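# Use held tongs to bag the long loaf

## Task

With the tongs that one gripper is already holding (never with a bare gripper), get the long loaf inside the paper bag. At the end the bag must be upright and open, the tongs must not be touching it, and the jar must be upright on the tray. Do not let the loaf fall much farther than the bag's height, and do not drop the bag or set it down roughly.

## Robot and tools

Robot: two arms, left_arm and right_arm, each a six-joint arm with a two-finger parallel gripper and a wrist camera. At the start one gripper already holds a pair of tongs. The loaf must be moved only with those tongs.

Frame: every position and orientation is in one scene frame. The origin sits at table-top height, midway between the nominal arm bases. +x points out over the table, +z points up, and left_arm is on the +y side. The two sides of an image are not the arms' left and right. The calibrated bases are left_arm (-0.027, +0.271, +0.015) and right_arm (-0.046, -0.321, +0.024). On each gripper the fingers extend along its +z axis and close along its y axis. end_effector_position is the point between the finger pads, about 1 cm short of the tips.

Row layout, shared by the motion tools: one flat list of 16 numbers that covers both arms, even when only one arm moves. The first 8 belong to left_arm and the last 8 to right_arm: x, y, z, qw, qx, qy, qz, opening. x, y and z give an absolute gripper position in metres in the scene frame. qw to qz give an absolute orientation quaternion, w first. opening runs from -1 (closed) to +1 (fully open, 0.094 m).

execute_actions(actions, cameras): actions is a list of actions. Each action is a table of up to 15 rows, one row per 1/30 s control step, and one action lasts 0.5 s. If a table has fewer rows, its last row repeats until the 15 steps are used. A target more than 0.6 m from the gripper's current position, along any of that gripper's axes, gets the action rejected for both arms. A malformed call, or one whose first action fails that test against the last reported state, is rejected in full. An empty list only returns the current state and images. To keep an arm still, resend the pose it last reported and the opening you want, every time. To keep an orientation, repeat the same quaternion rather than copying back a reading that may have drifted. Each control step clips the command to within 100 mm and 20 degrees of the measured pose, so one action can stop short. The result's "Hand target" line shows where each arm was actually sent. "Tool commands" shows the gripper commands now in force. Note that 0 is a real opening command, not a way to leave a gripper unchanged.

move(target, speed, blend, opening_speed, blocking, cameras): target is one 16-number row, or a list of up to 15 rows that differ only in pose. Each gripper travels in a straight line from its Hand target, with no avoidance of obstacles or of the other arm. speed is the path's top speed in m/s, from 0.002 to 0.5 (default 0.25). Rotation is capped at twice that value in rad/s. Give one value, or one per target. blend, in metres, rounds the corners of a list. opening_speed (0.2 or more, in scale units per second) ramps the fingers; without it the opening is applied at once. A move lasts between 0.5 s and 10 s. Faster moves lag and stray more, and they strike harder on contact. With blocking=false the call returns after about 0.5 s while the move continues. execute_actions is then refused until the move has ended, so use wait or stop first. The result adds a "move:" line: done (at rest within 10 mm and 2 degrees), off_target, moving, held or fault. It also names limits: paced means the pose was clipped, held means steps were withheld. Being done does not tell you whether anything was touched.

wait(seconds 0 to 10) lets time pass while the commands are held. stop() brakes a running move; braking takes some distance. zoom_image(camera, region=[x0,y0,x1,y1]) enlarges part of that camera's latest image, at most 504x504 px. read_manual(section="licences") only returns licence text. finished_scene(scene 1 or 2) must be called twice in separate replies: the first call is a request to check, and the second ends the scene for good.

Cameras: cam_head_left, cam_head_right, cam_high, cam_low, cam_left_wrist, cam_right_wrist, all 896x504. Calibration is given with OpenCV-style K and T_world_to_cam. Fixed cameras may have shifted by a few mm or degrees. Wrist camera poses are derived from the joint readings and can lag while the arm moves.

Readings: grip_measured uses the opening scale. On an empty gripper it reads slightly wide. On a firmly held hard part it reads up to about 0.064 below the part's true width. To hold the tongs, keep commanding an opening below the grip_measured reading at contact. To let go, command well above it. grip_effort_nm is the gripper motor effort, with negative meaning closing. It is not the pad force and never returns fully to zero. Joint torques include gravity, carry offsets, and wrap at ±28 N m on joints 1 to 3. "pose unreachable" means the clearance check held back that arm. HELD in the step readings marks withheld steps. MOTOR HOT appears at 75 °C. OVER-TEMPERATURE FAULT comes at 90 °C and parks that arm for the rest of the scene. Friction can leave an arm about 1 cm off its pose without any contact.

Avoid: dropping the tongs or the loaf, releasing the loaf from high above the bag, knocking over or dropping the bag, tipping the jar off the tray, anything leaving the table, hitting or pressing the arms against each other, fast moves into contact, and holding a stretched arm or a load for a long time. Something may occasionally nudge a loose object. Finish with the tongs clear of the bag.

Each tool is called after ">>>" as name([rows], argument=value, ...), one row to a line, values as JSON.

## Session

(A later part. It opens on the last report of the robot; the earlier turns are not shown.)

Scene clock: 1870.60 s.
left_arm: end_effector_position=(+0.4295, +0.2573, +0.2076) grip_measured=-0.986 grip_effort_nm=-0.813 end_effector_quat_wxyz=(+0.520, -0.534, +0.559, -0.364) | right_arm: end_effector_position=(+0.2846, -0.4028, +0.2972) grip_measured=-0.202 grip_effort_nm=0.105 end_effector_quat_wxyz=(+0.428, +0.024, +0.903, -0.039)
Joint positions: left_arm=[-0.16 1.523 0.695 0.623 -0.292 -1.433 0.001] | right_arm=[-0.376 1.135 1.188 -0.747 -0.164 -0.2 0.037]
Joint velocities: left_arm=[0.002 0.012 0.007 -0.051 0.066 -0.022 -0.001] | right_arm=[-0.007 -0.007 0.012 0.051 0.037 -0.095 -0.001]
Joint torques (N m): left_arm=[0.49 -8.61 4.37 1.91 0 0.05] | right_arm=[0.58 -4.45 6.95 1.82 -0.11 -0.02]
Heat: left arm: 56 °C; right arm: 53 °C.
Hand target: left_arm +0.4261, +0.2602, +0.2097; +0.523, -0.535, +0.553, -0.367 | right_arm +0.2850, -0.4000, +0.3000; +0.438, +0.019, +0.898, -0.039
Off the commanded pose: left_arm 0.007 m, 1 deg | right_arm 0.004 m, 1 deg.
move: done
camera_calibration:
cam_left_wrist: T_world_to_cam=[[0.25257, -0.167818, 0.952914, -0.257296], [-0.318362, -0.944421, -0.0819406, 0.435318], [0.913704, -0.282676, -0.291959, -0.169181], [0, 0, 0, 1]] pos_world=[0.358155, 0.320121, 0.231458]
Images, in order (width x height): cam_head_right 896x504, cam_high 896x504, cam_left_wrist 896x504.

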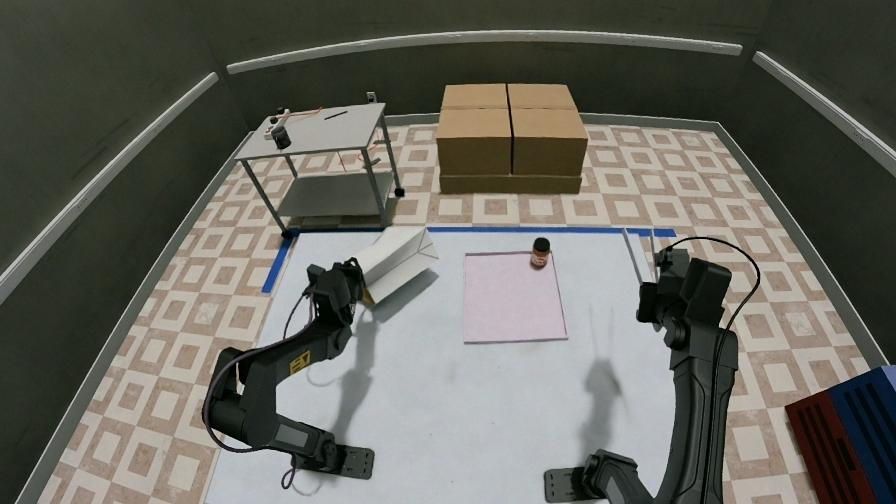

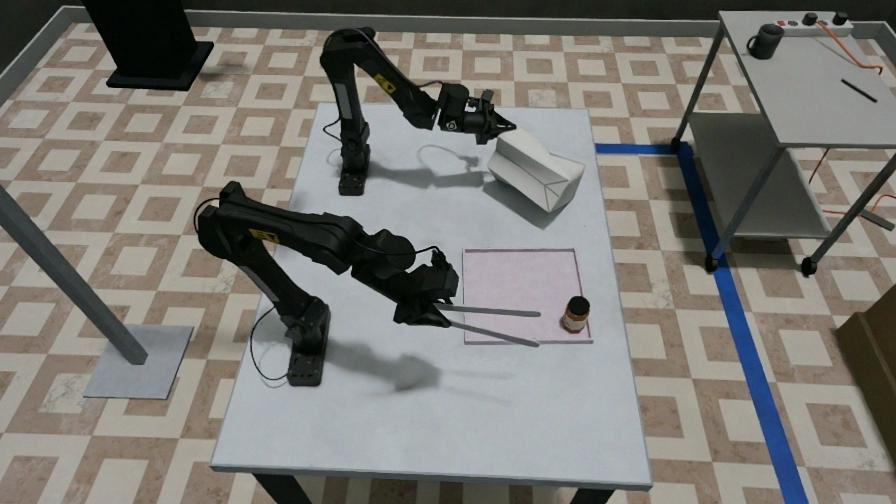

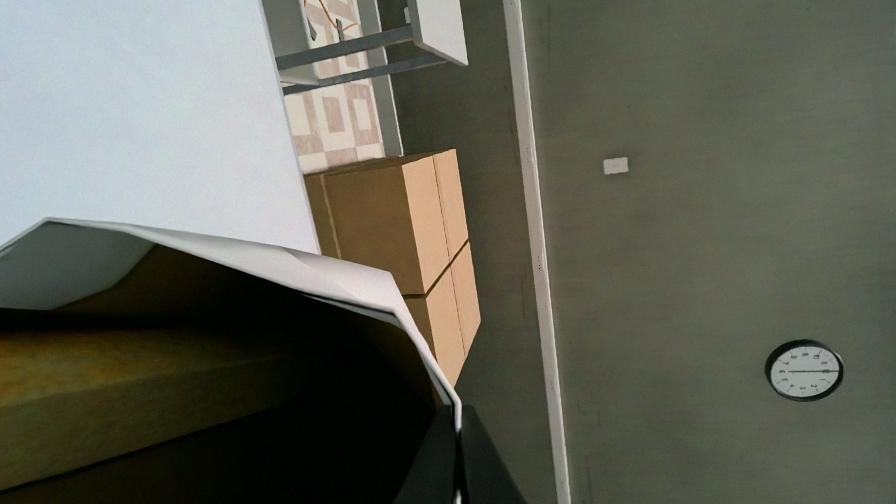

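>>> move([
  [0.405, 0.228, 0.115, 0.5337, -0.5337, 0.4639, -0.4639, -1.0, 0.285, -0.40, 0.30, 0.4378, 0.0191, 0.8982, -0.0392, -0.2],
], speed=0.05, cameras=["cam_left_wrist", "cam_head_right", "cam_high"])

>>> zoom_image(camera="cam_head_right", region=[280, 190, 480, 325])

>>> zoom_image(camera="cam_high", region=[440, 60, 640, 240])

Scene clock: 1915.63 s.
left_arm: end_effector_position=(+0.4102, +0.2274, +0.1261) grip_measured=-0.986 grip_effort_nm=-0.808 end_effector_quat_wxyz=(+0.532, -0.536, +0.463, -0.464) | right_arm: end_effector_position=(+0.2846, -0.4028, +0.2972) grip_measured=-0.202 grip_effort_nm=0.095 end_effector_quat_wxyz=(+0.428, +0.024, +0.903, -0.039)
Joint positions: left_arm=[-0.277 2.02 0.467 1.55 -0.404 -1.578 0.001] | right_arm=[-0.376 1.135 1.188 -0.747 -0.164 -0.2 0.037]
Joint velocities: left_arm=[-0.007 -0.002 0.022 0.022 -0.051 -0.022 0] | right_arm=[0.002 0.007 -0.002 0.022 -0.037 0.022 0]
Joint torques (N m): left_arm=[-0.1 -6.67 1.89 1.76 -0.06 0.01] | right_arm=[0.58 -4.46 6.95 1.82 -0.11 -0.02]
Heat: left arm: 50 °C; right arm: 53 °C.
Hand target: left_arm +0.4066, +0.2274, +0.1144; +0.527, -0.541, +0.471, -0.455 | right_arm +0.2850, -0.4000, +0.3000; +0.438, +0.019, +0.898, -0.039
Off the commanded pose: left_arm 0.012 m, 0 deg | right_arm 0.004 m, 1 deg.
joint sent to its limit (left arm) — joint 4 (wrist pitch), upper limit. The joint targets still meet the commanded pose.
move: off_target (left_arm)
camera_calibration:
cam_left_wrist: T_world_to_cam=[[0.0370641, 0.00256955, 0.99931, -0.135935], [-0.302439, -0.953071, 0.013668, 0.377581], [0.952448, -0.302737, -0.0345476, -0.22761], [0, 0, 0, 1]] pos_world=[0.336021, 0.291305, 0.122817]
Images, in order (width x height): cam_head_right 896x504, cam_high 896x504, cam_left_wrist 896x504.

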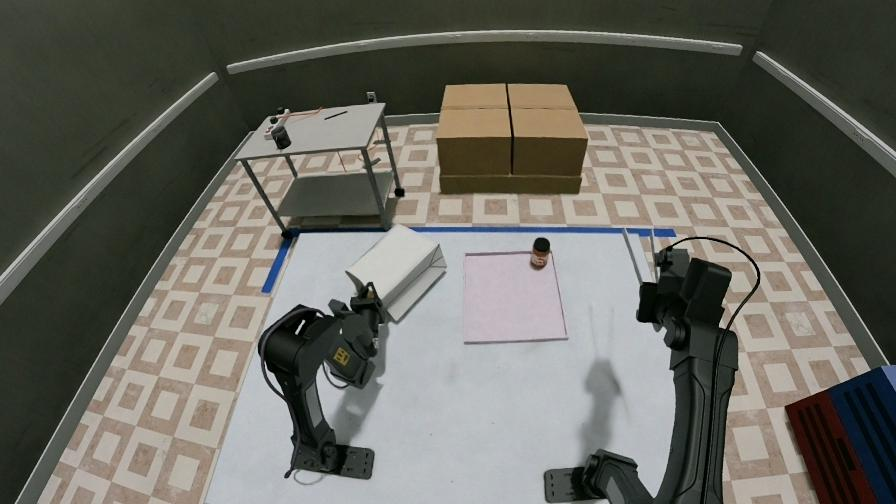

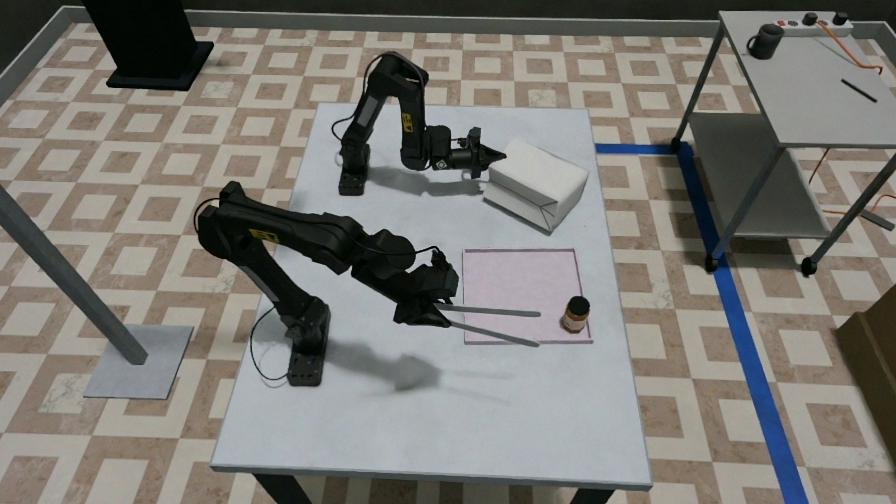

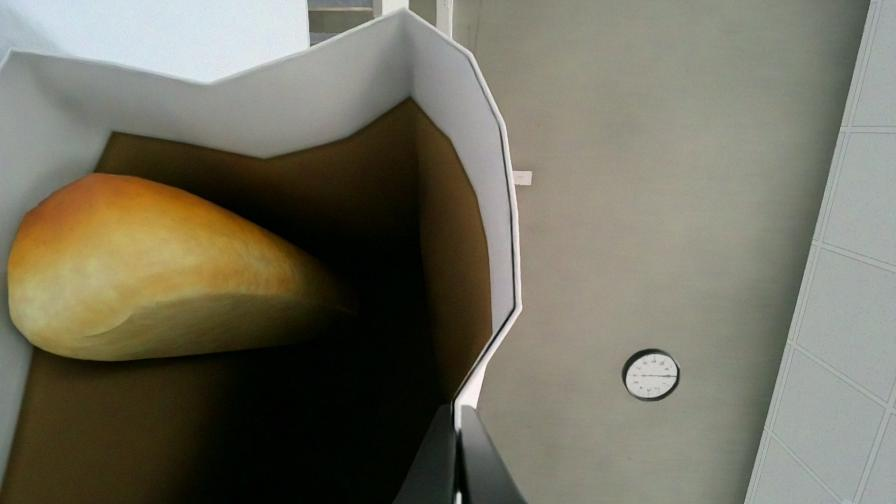

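Scaled by 2.520.

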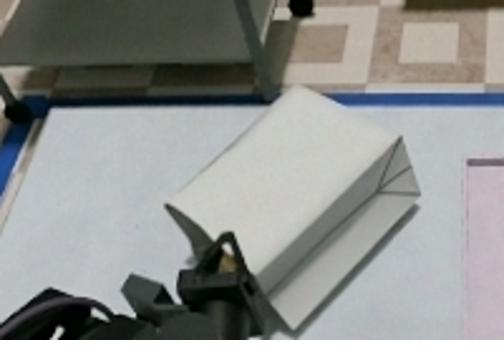

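Scaled by 2.520.

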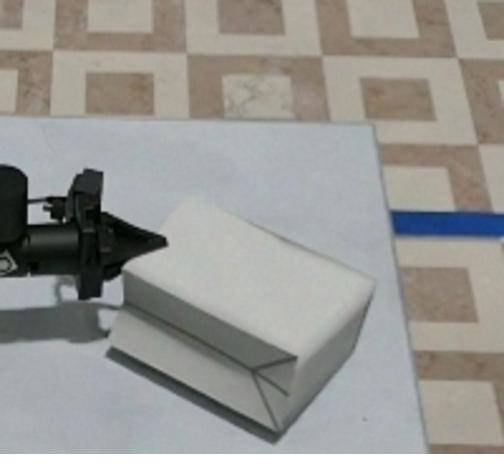

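>>> execute_actions(actions=[])

Scene clock: 1942.13 s.
left_arm: end_effector_position=(+0.4102, +0.2274, +0.1262) grip_measured=-0.986 grip_effort_nm=-0.813 end_effector_quat_wxyz=(+0.532, -0.536, +0.463, -0.465) | right_arm: end_effector_position=(+0.2846, -0.4028, +0.2972) grip_measured=-0.202 grip_effort_nm=0.105 end_effector_quat_wxyz=(+0.428, +0.024, +0.903, -0.039)
Joint positions: left_arm=[-0.277 2.02 0.467 1.551 -0.404 -1.578 0.001] | right_arm=[-0.376 1.135 1.188 -0.747 -0.164 -0.2 0.037]
Joint velocities: left_arm=[0.002 0.027 -0.022 0.022 -0.051 -0.037 0] | right_arm=[0.007 0.002 0.032 0.007 0.007 -0.066 0]
Joint torques (N m): left_arm=[-0.58 -6.74 1.95 1.77 -0.08 0.05] | right_arm=[0.58 -4.46 6.95 1.82 -0.11 -0.02]
Heat: left arm: 48 °C; right arm: 53 °C.
Hand target: left_arm +0.4066, +0.2273, +0.1143; +0.527, -0.541, +0.471, -0.455 | right_arm +0.2850, -0.4000, +0.3000; +0.438, +0.019, +0.898, -0.039
Tool commands: left_gripper/opening=-1.0 right_gripper/opening=-0.2
Off the commanded pose: left_arm 0.012 m, 0 deg | right_arm 0.004 m, 1 deg.
camera_calibration:
cam_left_wrist: T_world_to_cam=[[0.036273, 0.00315799, 0.999337, -0.135927], [-0.302086, -0.953178, 0.0139769, 0.37748], [0.95259, -0.302392, -0.0336206, -0.227829], [0, 0, 0, 1]] pos_world=[0.33599, 0.291341, 0.122901]
cam_right_wrist: T_world_to_cam=[[-0.0697527, -0.995356, 0.0663374, -0.399429], [-0.90141, 0.0344044, -0.431598, 0.43847], [0.427312, -0.0899023, -0.899623, 0.197543], [0, 0, 0, 1]] pos_world=[0.282967, -0.3949, 0.393455]

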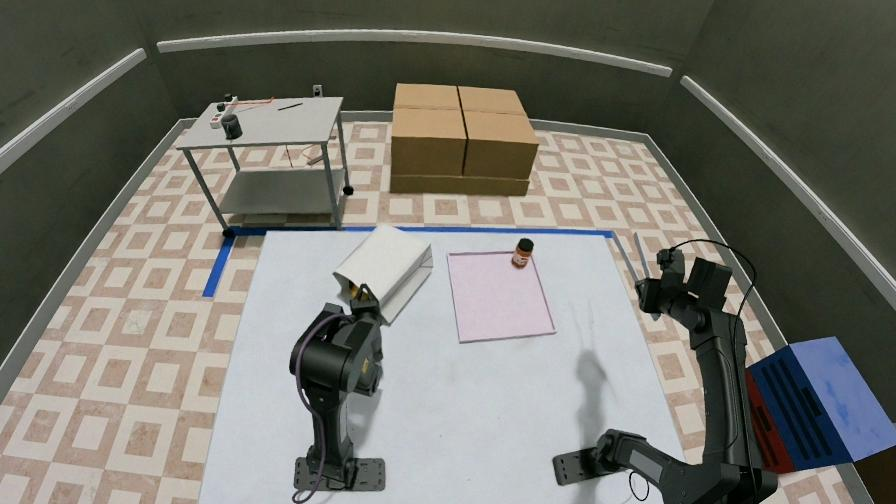

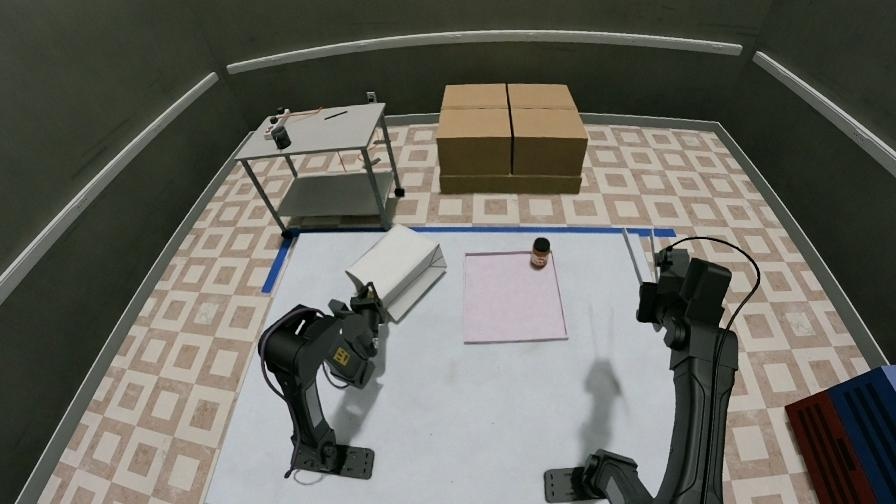

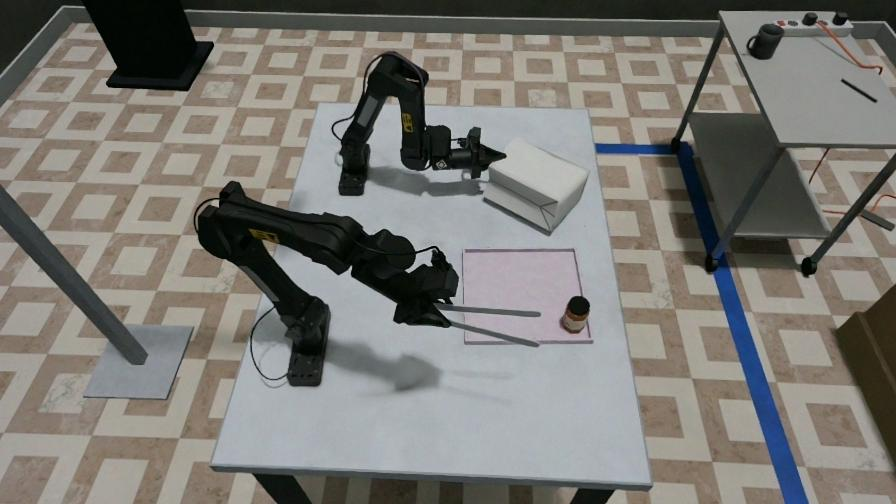

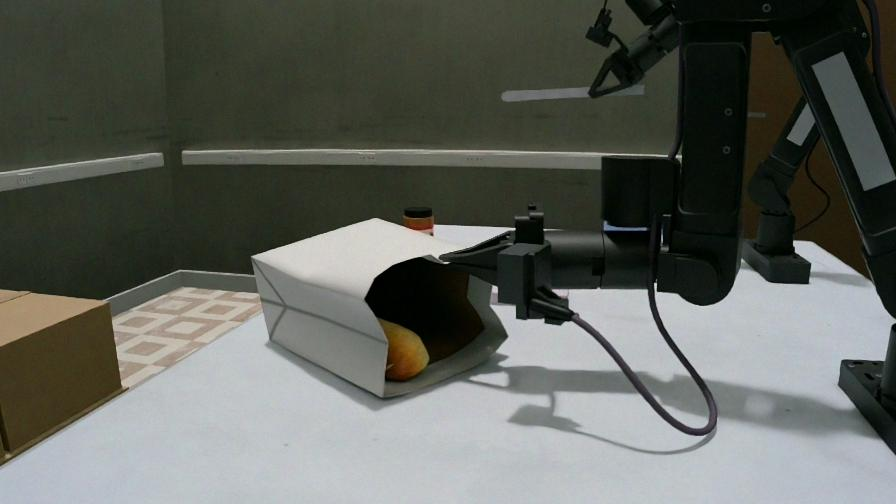

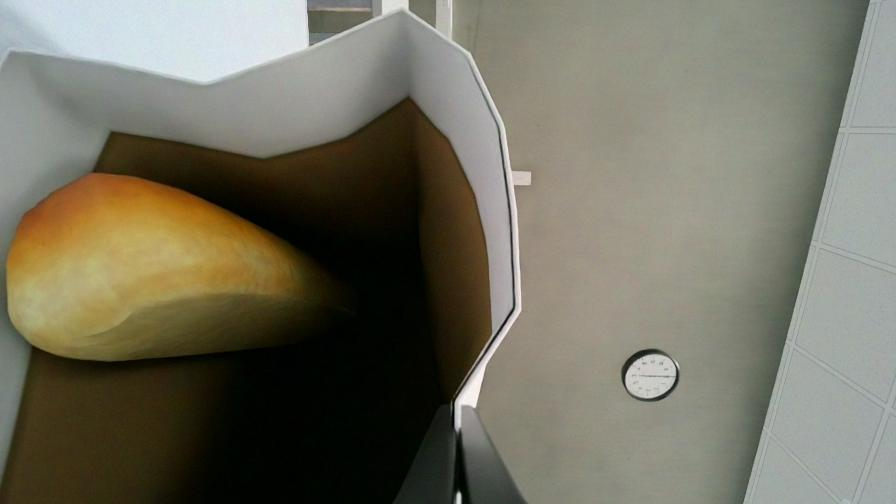

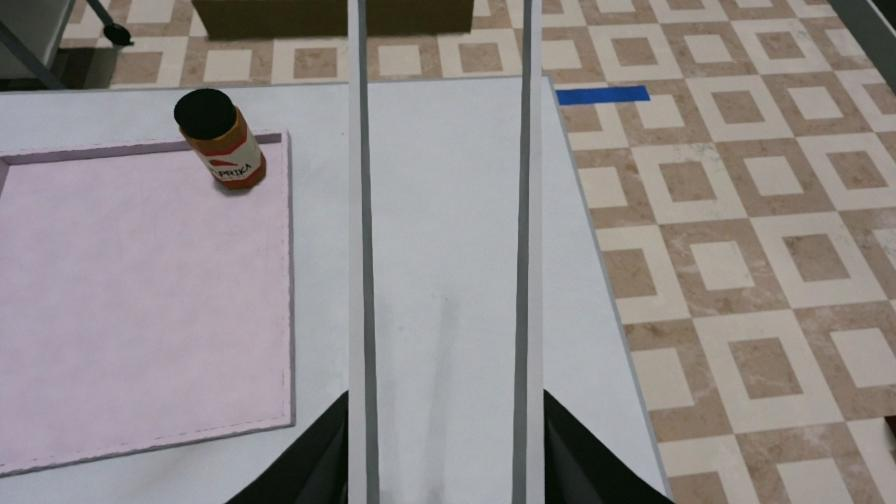

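>>> move([
  [0.407,0.2273,0.116,0.5337,-0.5337,0.4639,-0.4639,-0.45,0.285,-0.40,0.30,0.4378,0.0191,0.8982,-0.0392,-0.20],
], opening_speed=0.4, speed=0.03, cameras=["cam_left_wrist","cam_low"])

Scene clock: 1971.90 s.
left_arm: end_effector_position=(+0.4102, +0.2274, +0.1263) grip_measured=-0.452 grip_effort_nm=0.090 end_effector_quat_wxyz=(+0.532, -0.536, +0.462, -0.465) | right_arm: end_effector_position=(+0.2846, -0.4028, +0.2972) grip_measured=-0.202 grip_effort_nm=0.100 end_effector_quat_wxyz=(+0.428, +0.024, +0.903, -0.039)
Joint positions: left_arm=[-0.277 2.02 0.467 1.551 -0.404 -1.58 0.026] | right_arm=[-0.376 1.135 1.188 -0.747 -0.164 -0.2 0.037]
Joint velocities: left_arm=[-0.012 -0.002 0.002 -0.066 0.037 0.066 0] | right_arm=[-0.012 0.002 -0.012 0.066 -0.081 -0.037 0]
Joint torques (N m): left_arm=[-0.36 -7.09 2.03 1.79 -0.07 0] | right_arm=[0.58 -4.46 6.95 1.82 -0.11 -0.02]
Heat: left arm: 47 °C; right arm: 53 °C.
Hand target: left_arm +0.4071, +0.2273, +0.1164; +0.527, -0.541, +0.469, -0.458 | right_arm +0.2850, -0.4000, +0.3000; +0.438, +0.019, +0.898, -0.039
Off the commanded pose: left_arm 0.011 m, 0 deg | right_arm 0.004 m, 1 deg.
joint sent to its limit (left arm) — joint 4 (wrist pitch), upper limit. The joint targets still meet the commanded pose.
move: off_target (left_arm)
camera_calibration:
cam_left_wrist: T_world_to_cam=[[0.0356904, 0.00476698, 0.999352, -0.136145], [-0.30209, -0.953156, 0.0153354, 0.377304], [0.952611, -0.302442, -0.0325785, -0.227955], [0, 0, 0, 1]] pos_world=[0.335992, 0.291336, 0.122844]
Images, in order (width x height): cam_low 896x504, cam_left_wrist 896x504.

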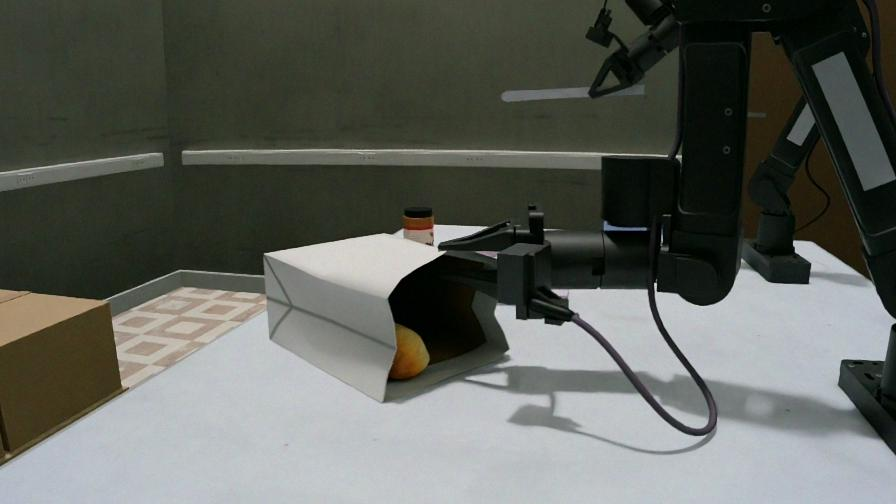

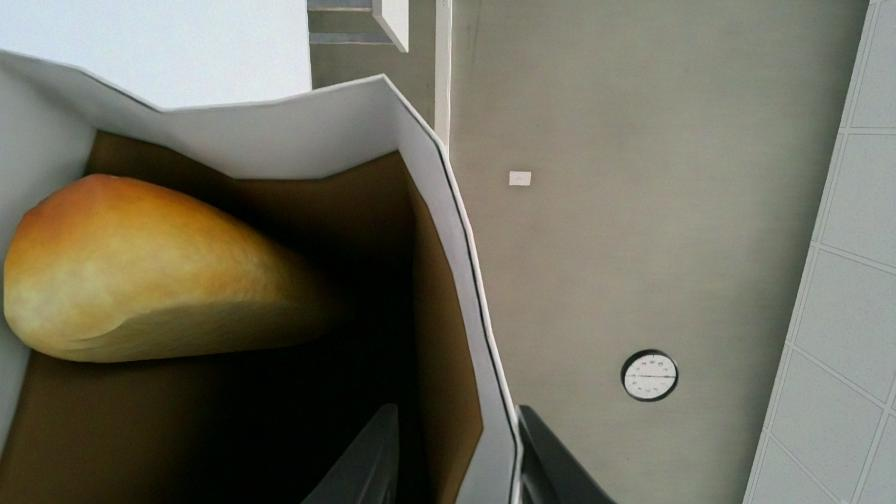

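>>> move([
  [0.374,0.222,0.112,0.5337,-0.5337,0.4639,-0.4639,-0.45,0.285,-0.40,0.30,0.4378,0.0191,0.8982,-0.0392,-0.20],
  [0.33,0.216,0.135,0.4586,-0.5981,0.5199,-0.3987,-0.45,0.285,-0.40,0.30,0.4378,0.0191,0.8982,-0.0392,-0.20],
], speed=0.05, blend=0.02)

Scene clock: 2023.33 s.
left_arm: end_effector_position=(+0.3289, +0.2157, +0.1292) grip_measured=-0.452 grip_effort_nm=0.085 end_effector_quat_wxyz=(-0.456, +0.600, -0.524, +0.397) | right_arm: end_effector_position=(+0.2846, -0.4028, +0.2972) grip_measured=-0.202 grip_effort_nm=0.100 end_effector_quat_wxyz=(+0.428, +0.024, +0.903, -0.039)
Joint positions: left_arm=[-0.421 1.393 0.276 0.802 -0.52 -1.731 0.026] | right_arm=[-0.376 1.135 1.188 -0.747 -0.164 -0.2 0.037]
Joint velocities: left_arm=[-0.017 -0.017 0.002 0.051 0.007 -0.007 -0.001] | right_arm=[-0.007 0.002 -0.012 0.022 -0.007 0.007 0.001]
Joint torques (N m): left_arm=[-0.44 -6.58 5.29 1.54 -0.23 0.01] | right_arm=[0.57 -4.46 6.95 1.82 -0.11 -0.02]
Heat: left arm: 46 °C; right arm: 53 °C.
Hand target: left_arm +0.3292, +0.2151, +0.1351; -0.458, +0.600, -0.520, +0.400 | right_arm +0.2850, -0.4000, +0.3000; +0.438, +0.019, +0.898, -0.039
Off the commanded pose: left_arm 0.006 m, 1 deg | right_arm 0.004 m, 1 deg.
move: done; blend cut to 0.0169 m at target 1
camera_calibration:
cam_left_wrist: T_world_to_cam=[[0.299775, 0.0320698, 0.953471, -0.222894], [-0.289954, -0.949092, 0.123085, 0.322736], [0.908879, -0.313361, -0.275216, -0.10593], [0, 0, 0, 1]] pos_world=[0.256674, 0.28026, 0.143645]
cam_right_wrist: T_world_to_cam=[[-0.0697527, -0.995356, 0.0663374, -0.399429], [-0.90141, 0.0344044, -0.431598, 0.43847], [0.427312, -0.0899023, -0.899623, 0.197543], [0, 0, 0, 1]] pos_world=[0.282967, -0.3949, 0.393455]

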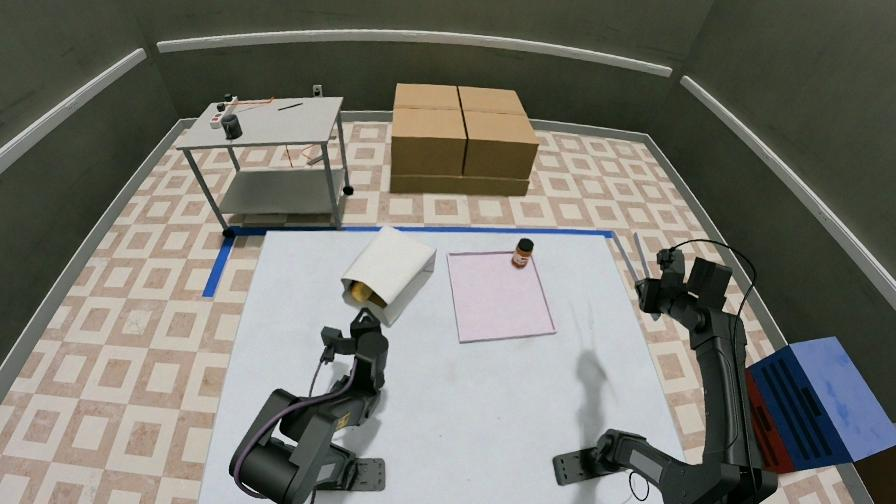

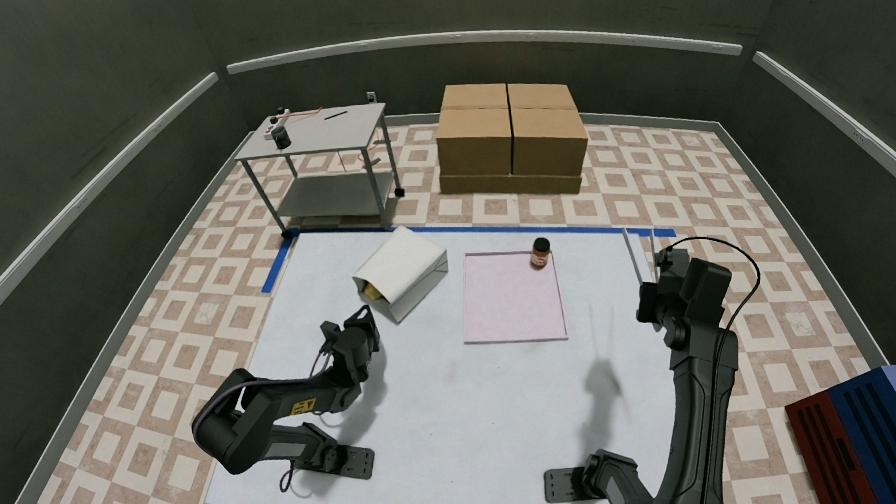

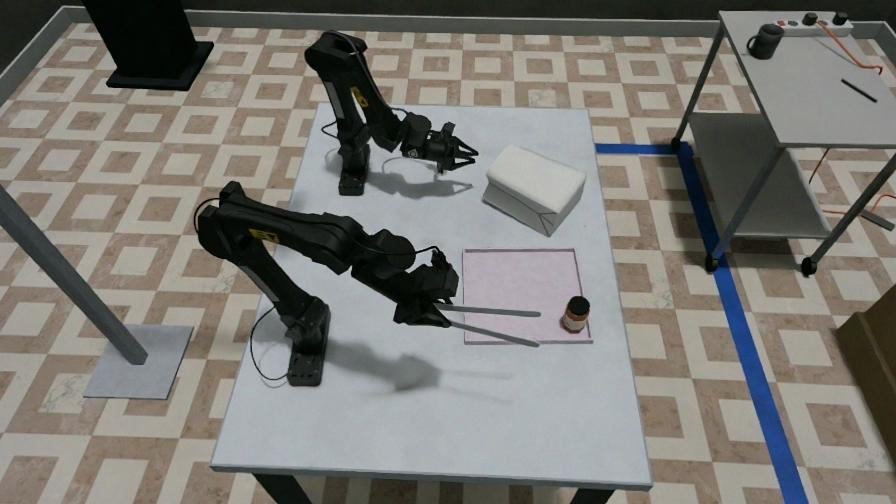

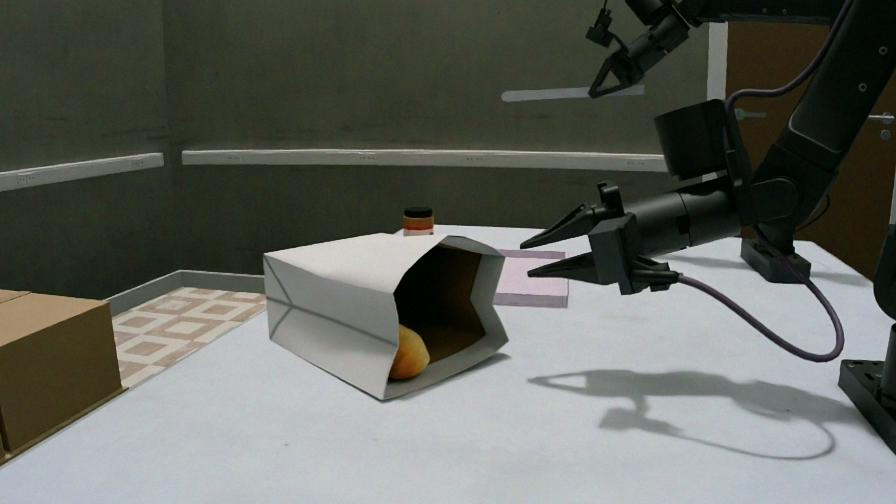

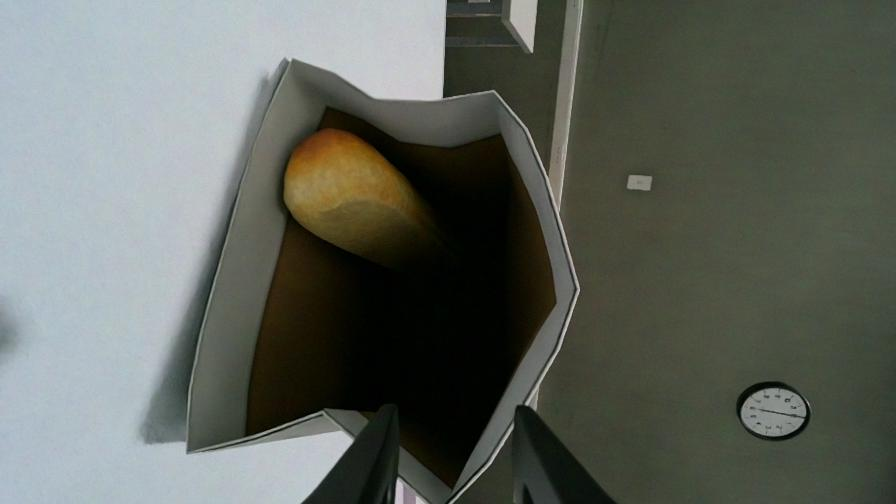

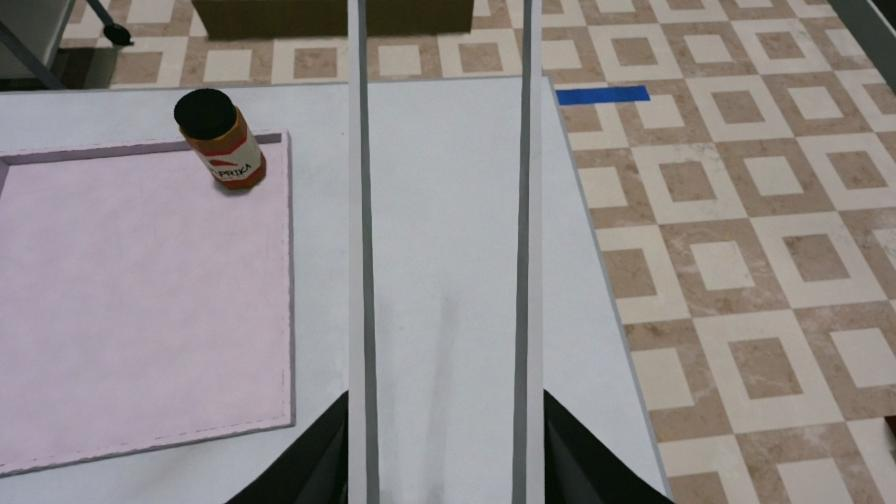

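>>> move([
  [0.31,0.25,0.25,0.3812,0.0806,0.9204,-0.0334,-0.25,0.285,-0.40,0.30,0.4378,0.0191,0.8982,-0.0392,-0.20],
  [0.34,0.28,0.20,0.3297,0.796,0.4689,0.1942,-0.25,0.285,-0.40,0.30,0.4378,0.0191,0.8982,-0.0392,-0.20],
], speed=0.2, cameras=["cam_left_wrist","cam_low","cam_high"])

Scene clock: 2183.17 s.
left_arm: end_effector_position=(+0.3330, +0.2811, +0.1971) grip_measured=-0.252 grip_effort_nm=0.081 end_effector_quat_wxyz=(+0.332, +0.777, +0.497, +0.199) | right_arm: end_effector_position=(+0.2846, -0.4028, +0.2972) grip_measured=-0.202 grip_effort_nm=0.105 end_effector_quat_wxyz=(+0.428, +0.024, +0.903, -0.039)
Joint positions: left_arm=[0.245 1.341 1.052 -0.628 0.489 2.093 0.035] | right_arm=[-0.376 1.135 1.188 -0.747 -0.164 -0.2 0.037]
Joint velocities: left_arm=[-0.002 0.002 -0.002 -0.037 0.022 -0.037 0] | right_arm=[0.002 0.002 0.007 -0.007 -0.022 -0.022 -0.001]
Joint torques (N m): left_arm=[-0.35 -5.09 7.62 1.27 0.29 0.08] | right_arm=[0.58 -4.45 6.95 1.82 -0.11 -0.02]
Heat: left arm: 45 °C; right arm: 53 °C.
Hand target: left_arm +0.3367, +0.2800, +0.2025; +0.335, +0.778, +0.491, +0.202 | right_arm +0.2850, -0.4000, +0.3000; +0.438, +0.019, +0.898, -0.039
Off the commanded pose: left_arm 0.008 m, 4 deg | right_arm 0.004 m, 1 deg.
joint sent to its limit (left arm) — joint 6 (wrist roll), upper limit. The joint targets are off in position and orientation.
move: off_target (left_arm)
camera_calibration:
cam_left_wrist: T_world_to_cam=[[-0.615147, 0.281662, -0.736383, 0.276641], [0.10224, 0.95462, 0.279729, -0.318992], [0.781755, 0.0967867, -0.616029, -0.0762753], [0, 0, 0, 1]] pos_world=[0.262417, 0.233979, 0.245957]
Images, in order (width x height): cam_high 896x504, cam_low 896x504, cam_left_wrist 896x504.

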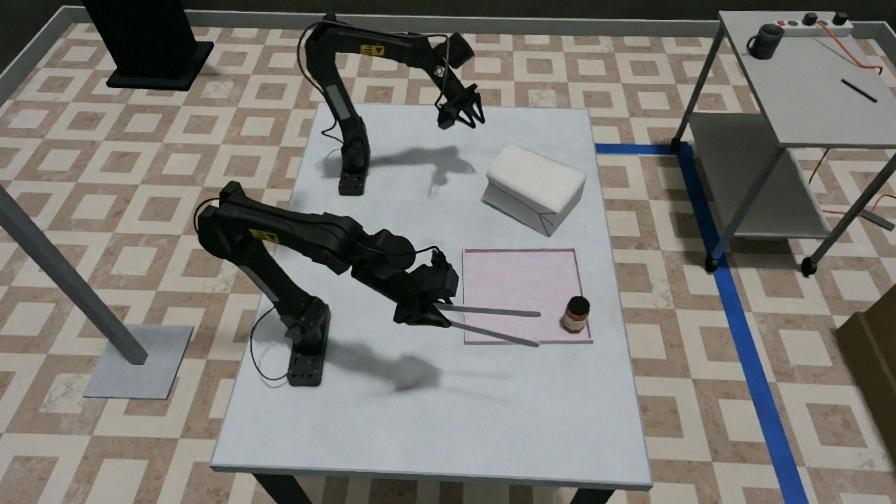

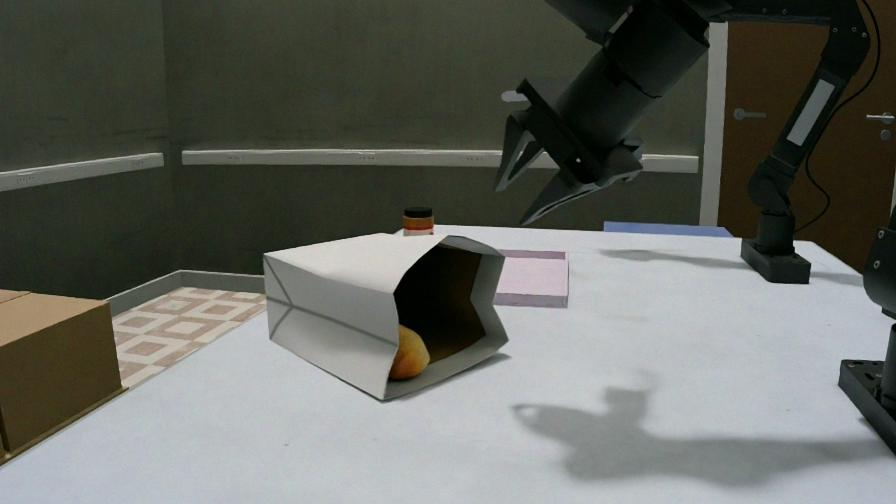

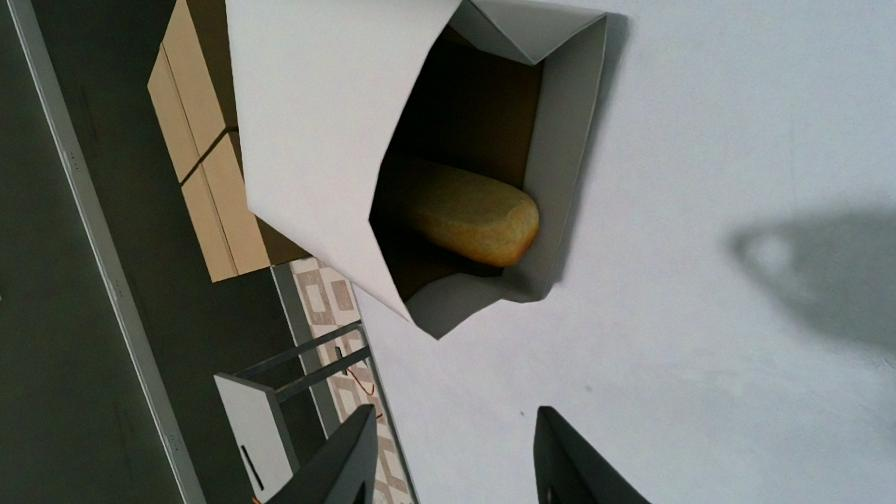

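>>> move([
  [0.355,0.28,0.155,0.6184,0.5653,0.5000,0.2190,-0.25,0.285,-0.40,0.30,0.4378,0.0191,0.8982,-0.0392,-0.20],
], speed=0.12, cameras=["cam_left_wrist","cam_low","cam_head_left"])

Scene clock: 2196.30 s.
left_arm: end_effector_position=(+0.3599, +0.2821, +0.1645) grip_measured=-0.252 grip_effort_nm=0.081 end_effector_quat_wxyz=(+0.616, +0.574, +0.485, +0.238) | right_arm: end_effector_position=(+0.2846, -0.4028, +0.2972) grip_measured=-0.202 grip_effort_nm=0.100 end_effector_quat_wxyz=(+0.428, +0.024, +0.903, -0.039)
Joint positions: left_arm=[0.374 1.579 0.451 0.926 0.878 1.394 0.035] | right_arm=[-0.376 1.135 1.188 -0.747 -0.164 -0.2 0.037]
Joint velocities: left_arm=[-0.017 0.022 -0.002 0.051 -0.081 -0.051 0.001] | right_arm=[0.012 0.012 0.002 0.066 -0.037 0.022 0]
Joint torques (N m): left_arm=[0.49 -4.81 3.23 1.61 0.2 -0.11] | right_arm=[0.57 -4.46 6.95 1.82 -0.11 -0.02]
Heat: left arm: 45 °C; right arm: 53 °C.
Hand target: left_arm +0.3560, +0.2811, +0.1538; +0.616, +0.569, +0.498, +0.220 | right_arm +0.2850, -0.4000, +0.3000; +0.438, +0.019, +0.898, -0.039
Off the commanded pose: left_arm 0.011 m, 3 deg | right_arm 0.004 m, 1 deg.
move: off_target (left_arm)
camera_calibration:
cam_left_wrist: T_world_to_cam=[[-0.230435, -0.237819, -0.943579, 0.31104], [-0.00296144, 0.969842, -0.243715, -0.193922], [0.973083, -0.0533661, -0.22419, -0.208391], [0, 0, 0, 1]] pos_world=[0.273882, 0.250924, 0.19951]
Images, in order (width x height): cam_head_left 896x504, cam_low 896x504, cam_left_wrist 896x504.

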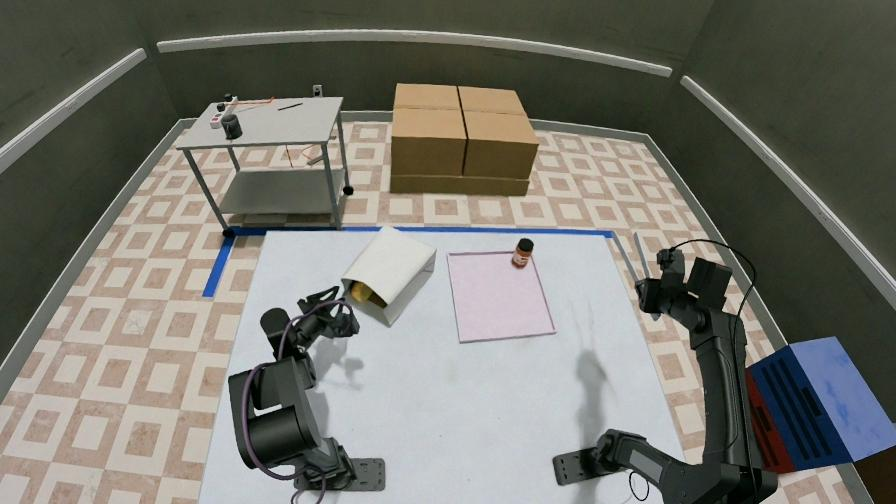

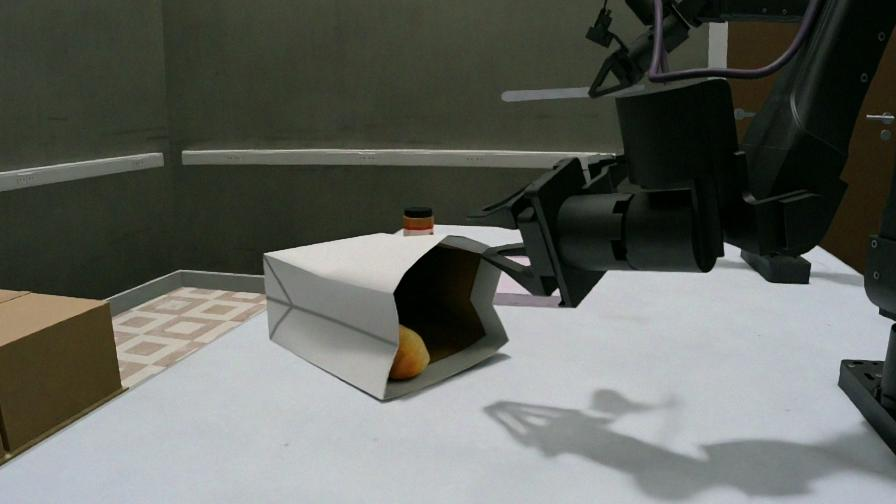

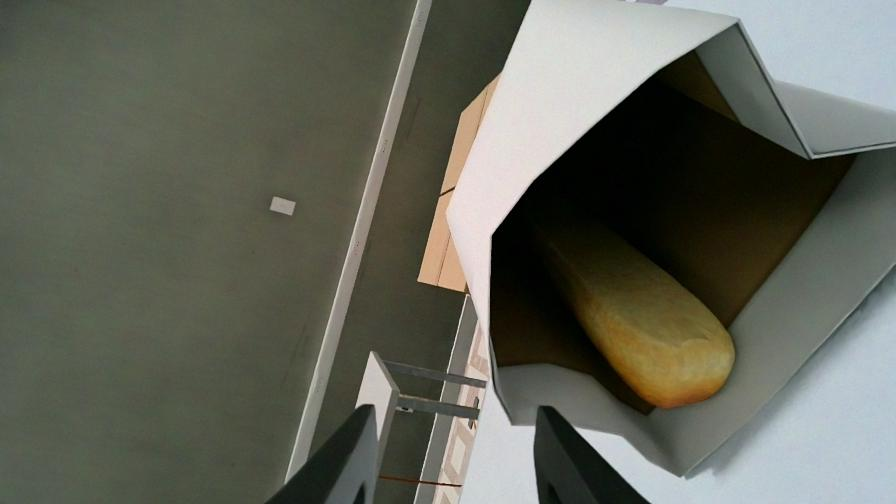

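>>> zoom_image(camera="cam_left_wrist", region=[250, 200, 700, 504])

Scaled by 1.120.

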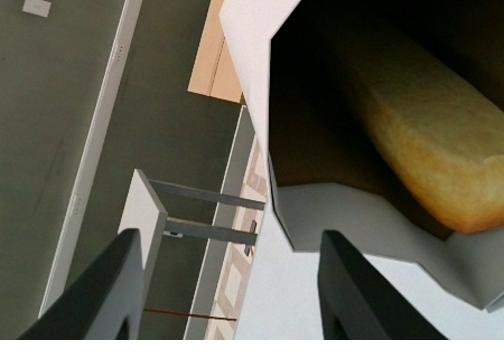

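>>> move([
  [0.39,0.2746,0.129,0.6184,0.5653,0.5000,0.2190,-0.4,0.285,-0.40,0.30,0.4378,0.0191,0.8982,-0.0392,-0.20],
], speed=0.08, cameras=["cam_left_wrist","cam_low"])

Scene clock: 2250.03 s.
left_arm: end_effector_position=(+0.3846, +0.2751, +0.1293) grip_measured=-0.398 grip_effort_nm=-0.159 end_effector_quat_wxyz=(+0.615, +0.569, +0.498, +0.224) | right_arm: end_effector_position=(+0.2846, -0.4028, +0.2972) grip_measured=-0.202 grip_effort_nm=0.100 end_effector_quat_wxyz=(+0.428, +0.024, +0.903, -0.039)
Joint positions: left_arm=[0.316 1.801 0.497 1.092 0.821 1.357 0.028] | right_arm=[-0.376 1.135 1.188 -0.747 -0.164 -0.2 0.037]
Joint velocities: left_arm=[-0.002 -0.002 0.012 -0.066 -0.007 -0.037 0] | right_arm=[-0.012 -0.022 -0.007 -0.007 -0.037 0.007 -0.001]
Joint torques (N m): left_arm=[-0.66 -5.93 5.27 1.65 0.09 -0.13] | right_arm=[0.58 -4.46 6.97 1.82 -0.11 -0.02]
Heat: left arm: 43 °C; right arm: 53 °C.
Hand target: left_arm +0.3902, +0.2750, +0.1287; +0.618, +0.566, +0.500, +0.219 | right_arm +0.2850, -0.4000, +0.3000; +0.438, +0.019, +0.898, -0.039
Off the commanded pose: left_arm 0.005 m, 1 deg | right_arm 0.004 m, 1 deg.
move: done
camera_calibration:
cam_left_wrist: T_world_to_cam=[[-0.258858, -0.261522, -0.929838, 0.297531], [-0.0134646, 0.963533, -0.267251, -0.186814], [0.965822, -0.0566601, -0.25294, -0.233234], [0, 0, 0, 1]] pos_world=[0.299765, 0.244597, 0.167736]
Images, in order (width x height): cam_low 896x504, cam_left_wrist 896x504.

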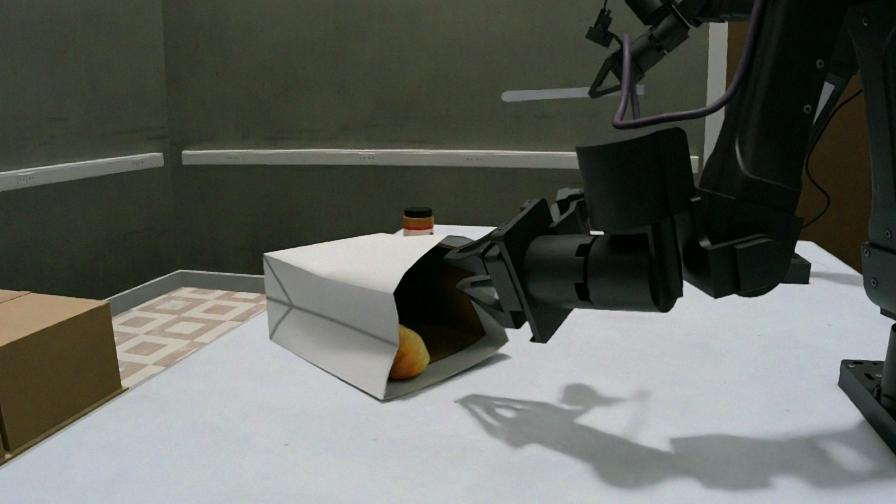

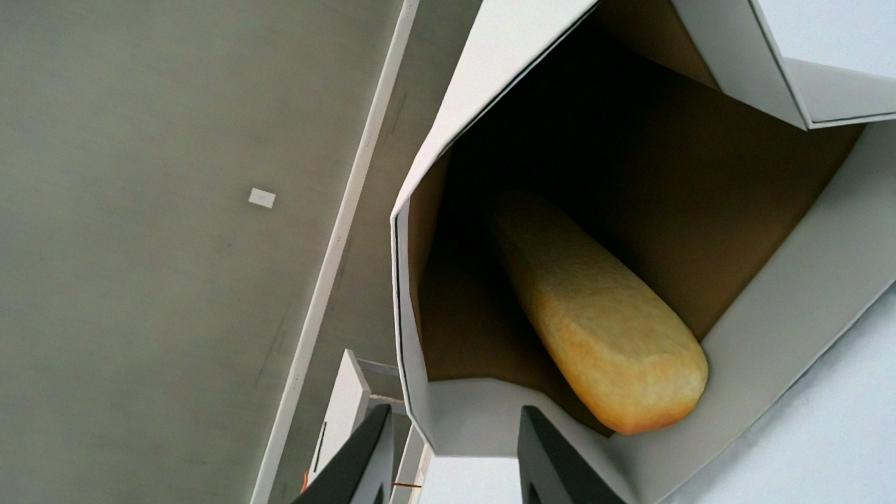

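>>> move([
  [0.3935,0.2683,0.1408,0.6291,0.5384,0.5289,0.1864,-0.4,0.285,-0.40,0.30,0.4378,0.0191,0.8982,-0.0392,-0.20],
], speed=0.06, cameras=["cam_left_wrist"])

Scene clock: 2268.10 s.
left_arm: end_effector_position=(+0.3885, +0.2690, +0.1275) grip_measured=-0.398 grip_effort_nm=-0.154 end_effector_quat_wxyz=(+0.623, +0.542, +0.534, +0.184) | right_arm: end_effector_position=(+0.2846, -0.4028, +0.2972) grip_measured=-0.202 grip_effort_nm=0.110 end_effector_quat_wxyz=(+0.428, +0.024, +0.903, -0.039)
Joint positions: left_arm=[0.29 1.801 0.509 1.067 0.796 1.243 0.028] | right_arm=[-0.376 1.135 1.188 -0.747 -0.164 -0.2 0.037]
Joint velocities: left_arm=[-0.002 -0.002 0.002 -0.022 -0.007 -0.066 0] | right_arm=[-0.002 -0.022 -0.017 -0.022 -0.022 -0.022 0]
Joint torques (N m): left_arm=[-0.27 -10.62 5.48 1.4 0.12 -0.15] | right_arm=[0.57 -4.46 6.94 1.82 -0.11 -0.02]
Heat: left arm: 43 °C; right arm: 53 °C.
Hand target: left_arm +0.3932, +0.2684, +0.1409; +0.629, +0.538, +0.529, +0.187 | right_arm +0.2850, -0.4000, +0.3000; +0.438, +0.019, +0.898, -0.039
Off the commanded pose: left_arm 0.014 m, 1 deg | right_arm 0.004 m, 1 deg.
move: off_target (left_arm)
camera_calibration:
cam_left_wrist: T_world_to_cam=[[-0.31639, -0.354574, -0.879872, 0.336331], [-0.0499421, 0.932459, -0.357807, -0.147224], [0.947314, -0.0692636, -0.312729, -0.219685], [0, 0, 0, 1]] pos_world=[0.30717, 0.241318, 0.174549]
Images, in order (width x height): cam_left_wrist 896x504.

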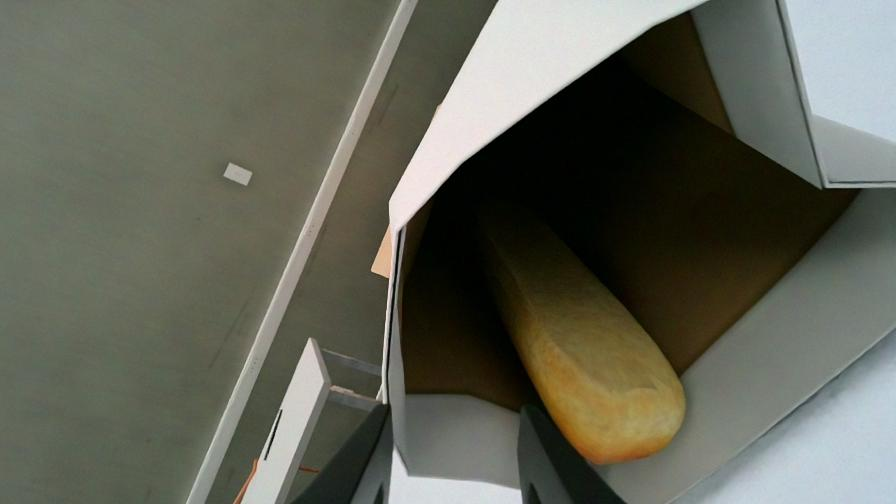

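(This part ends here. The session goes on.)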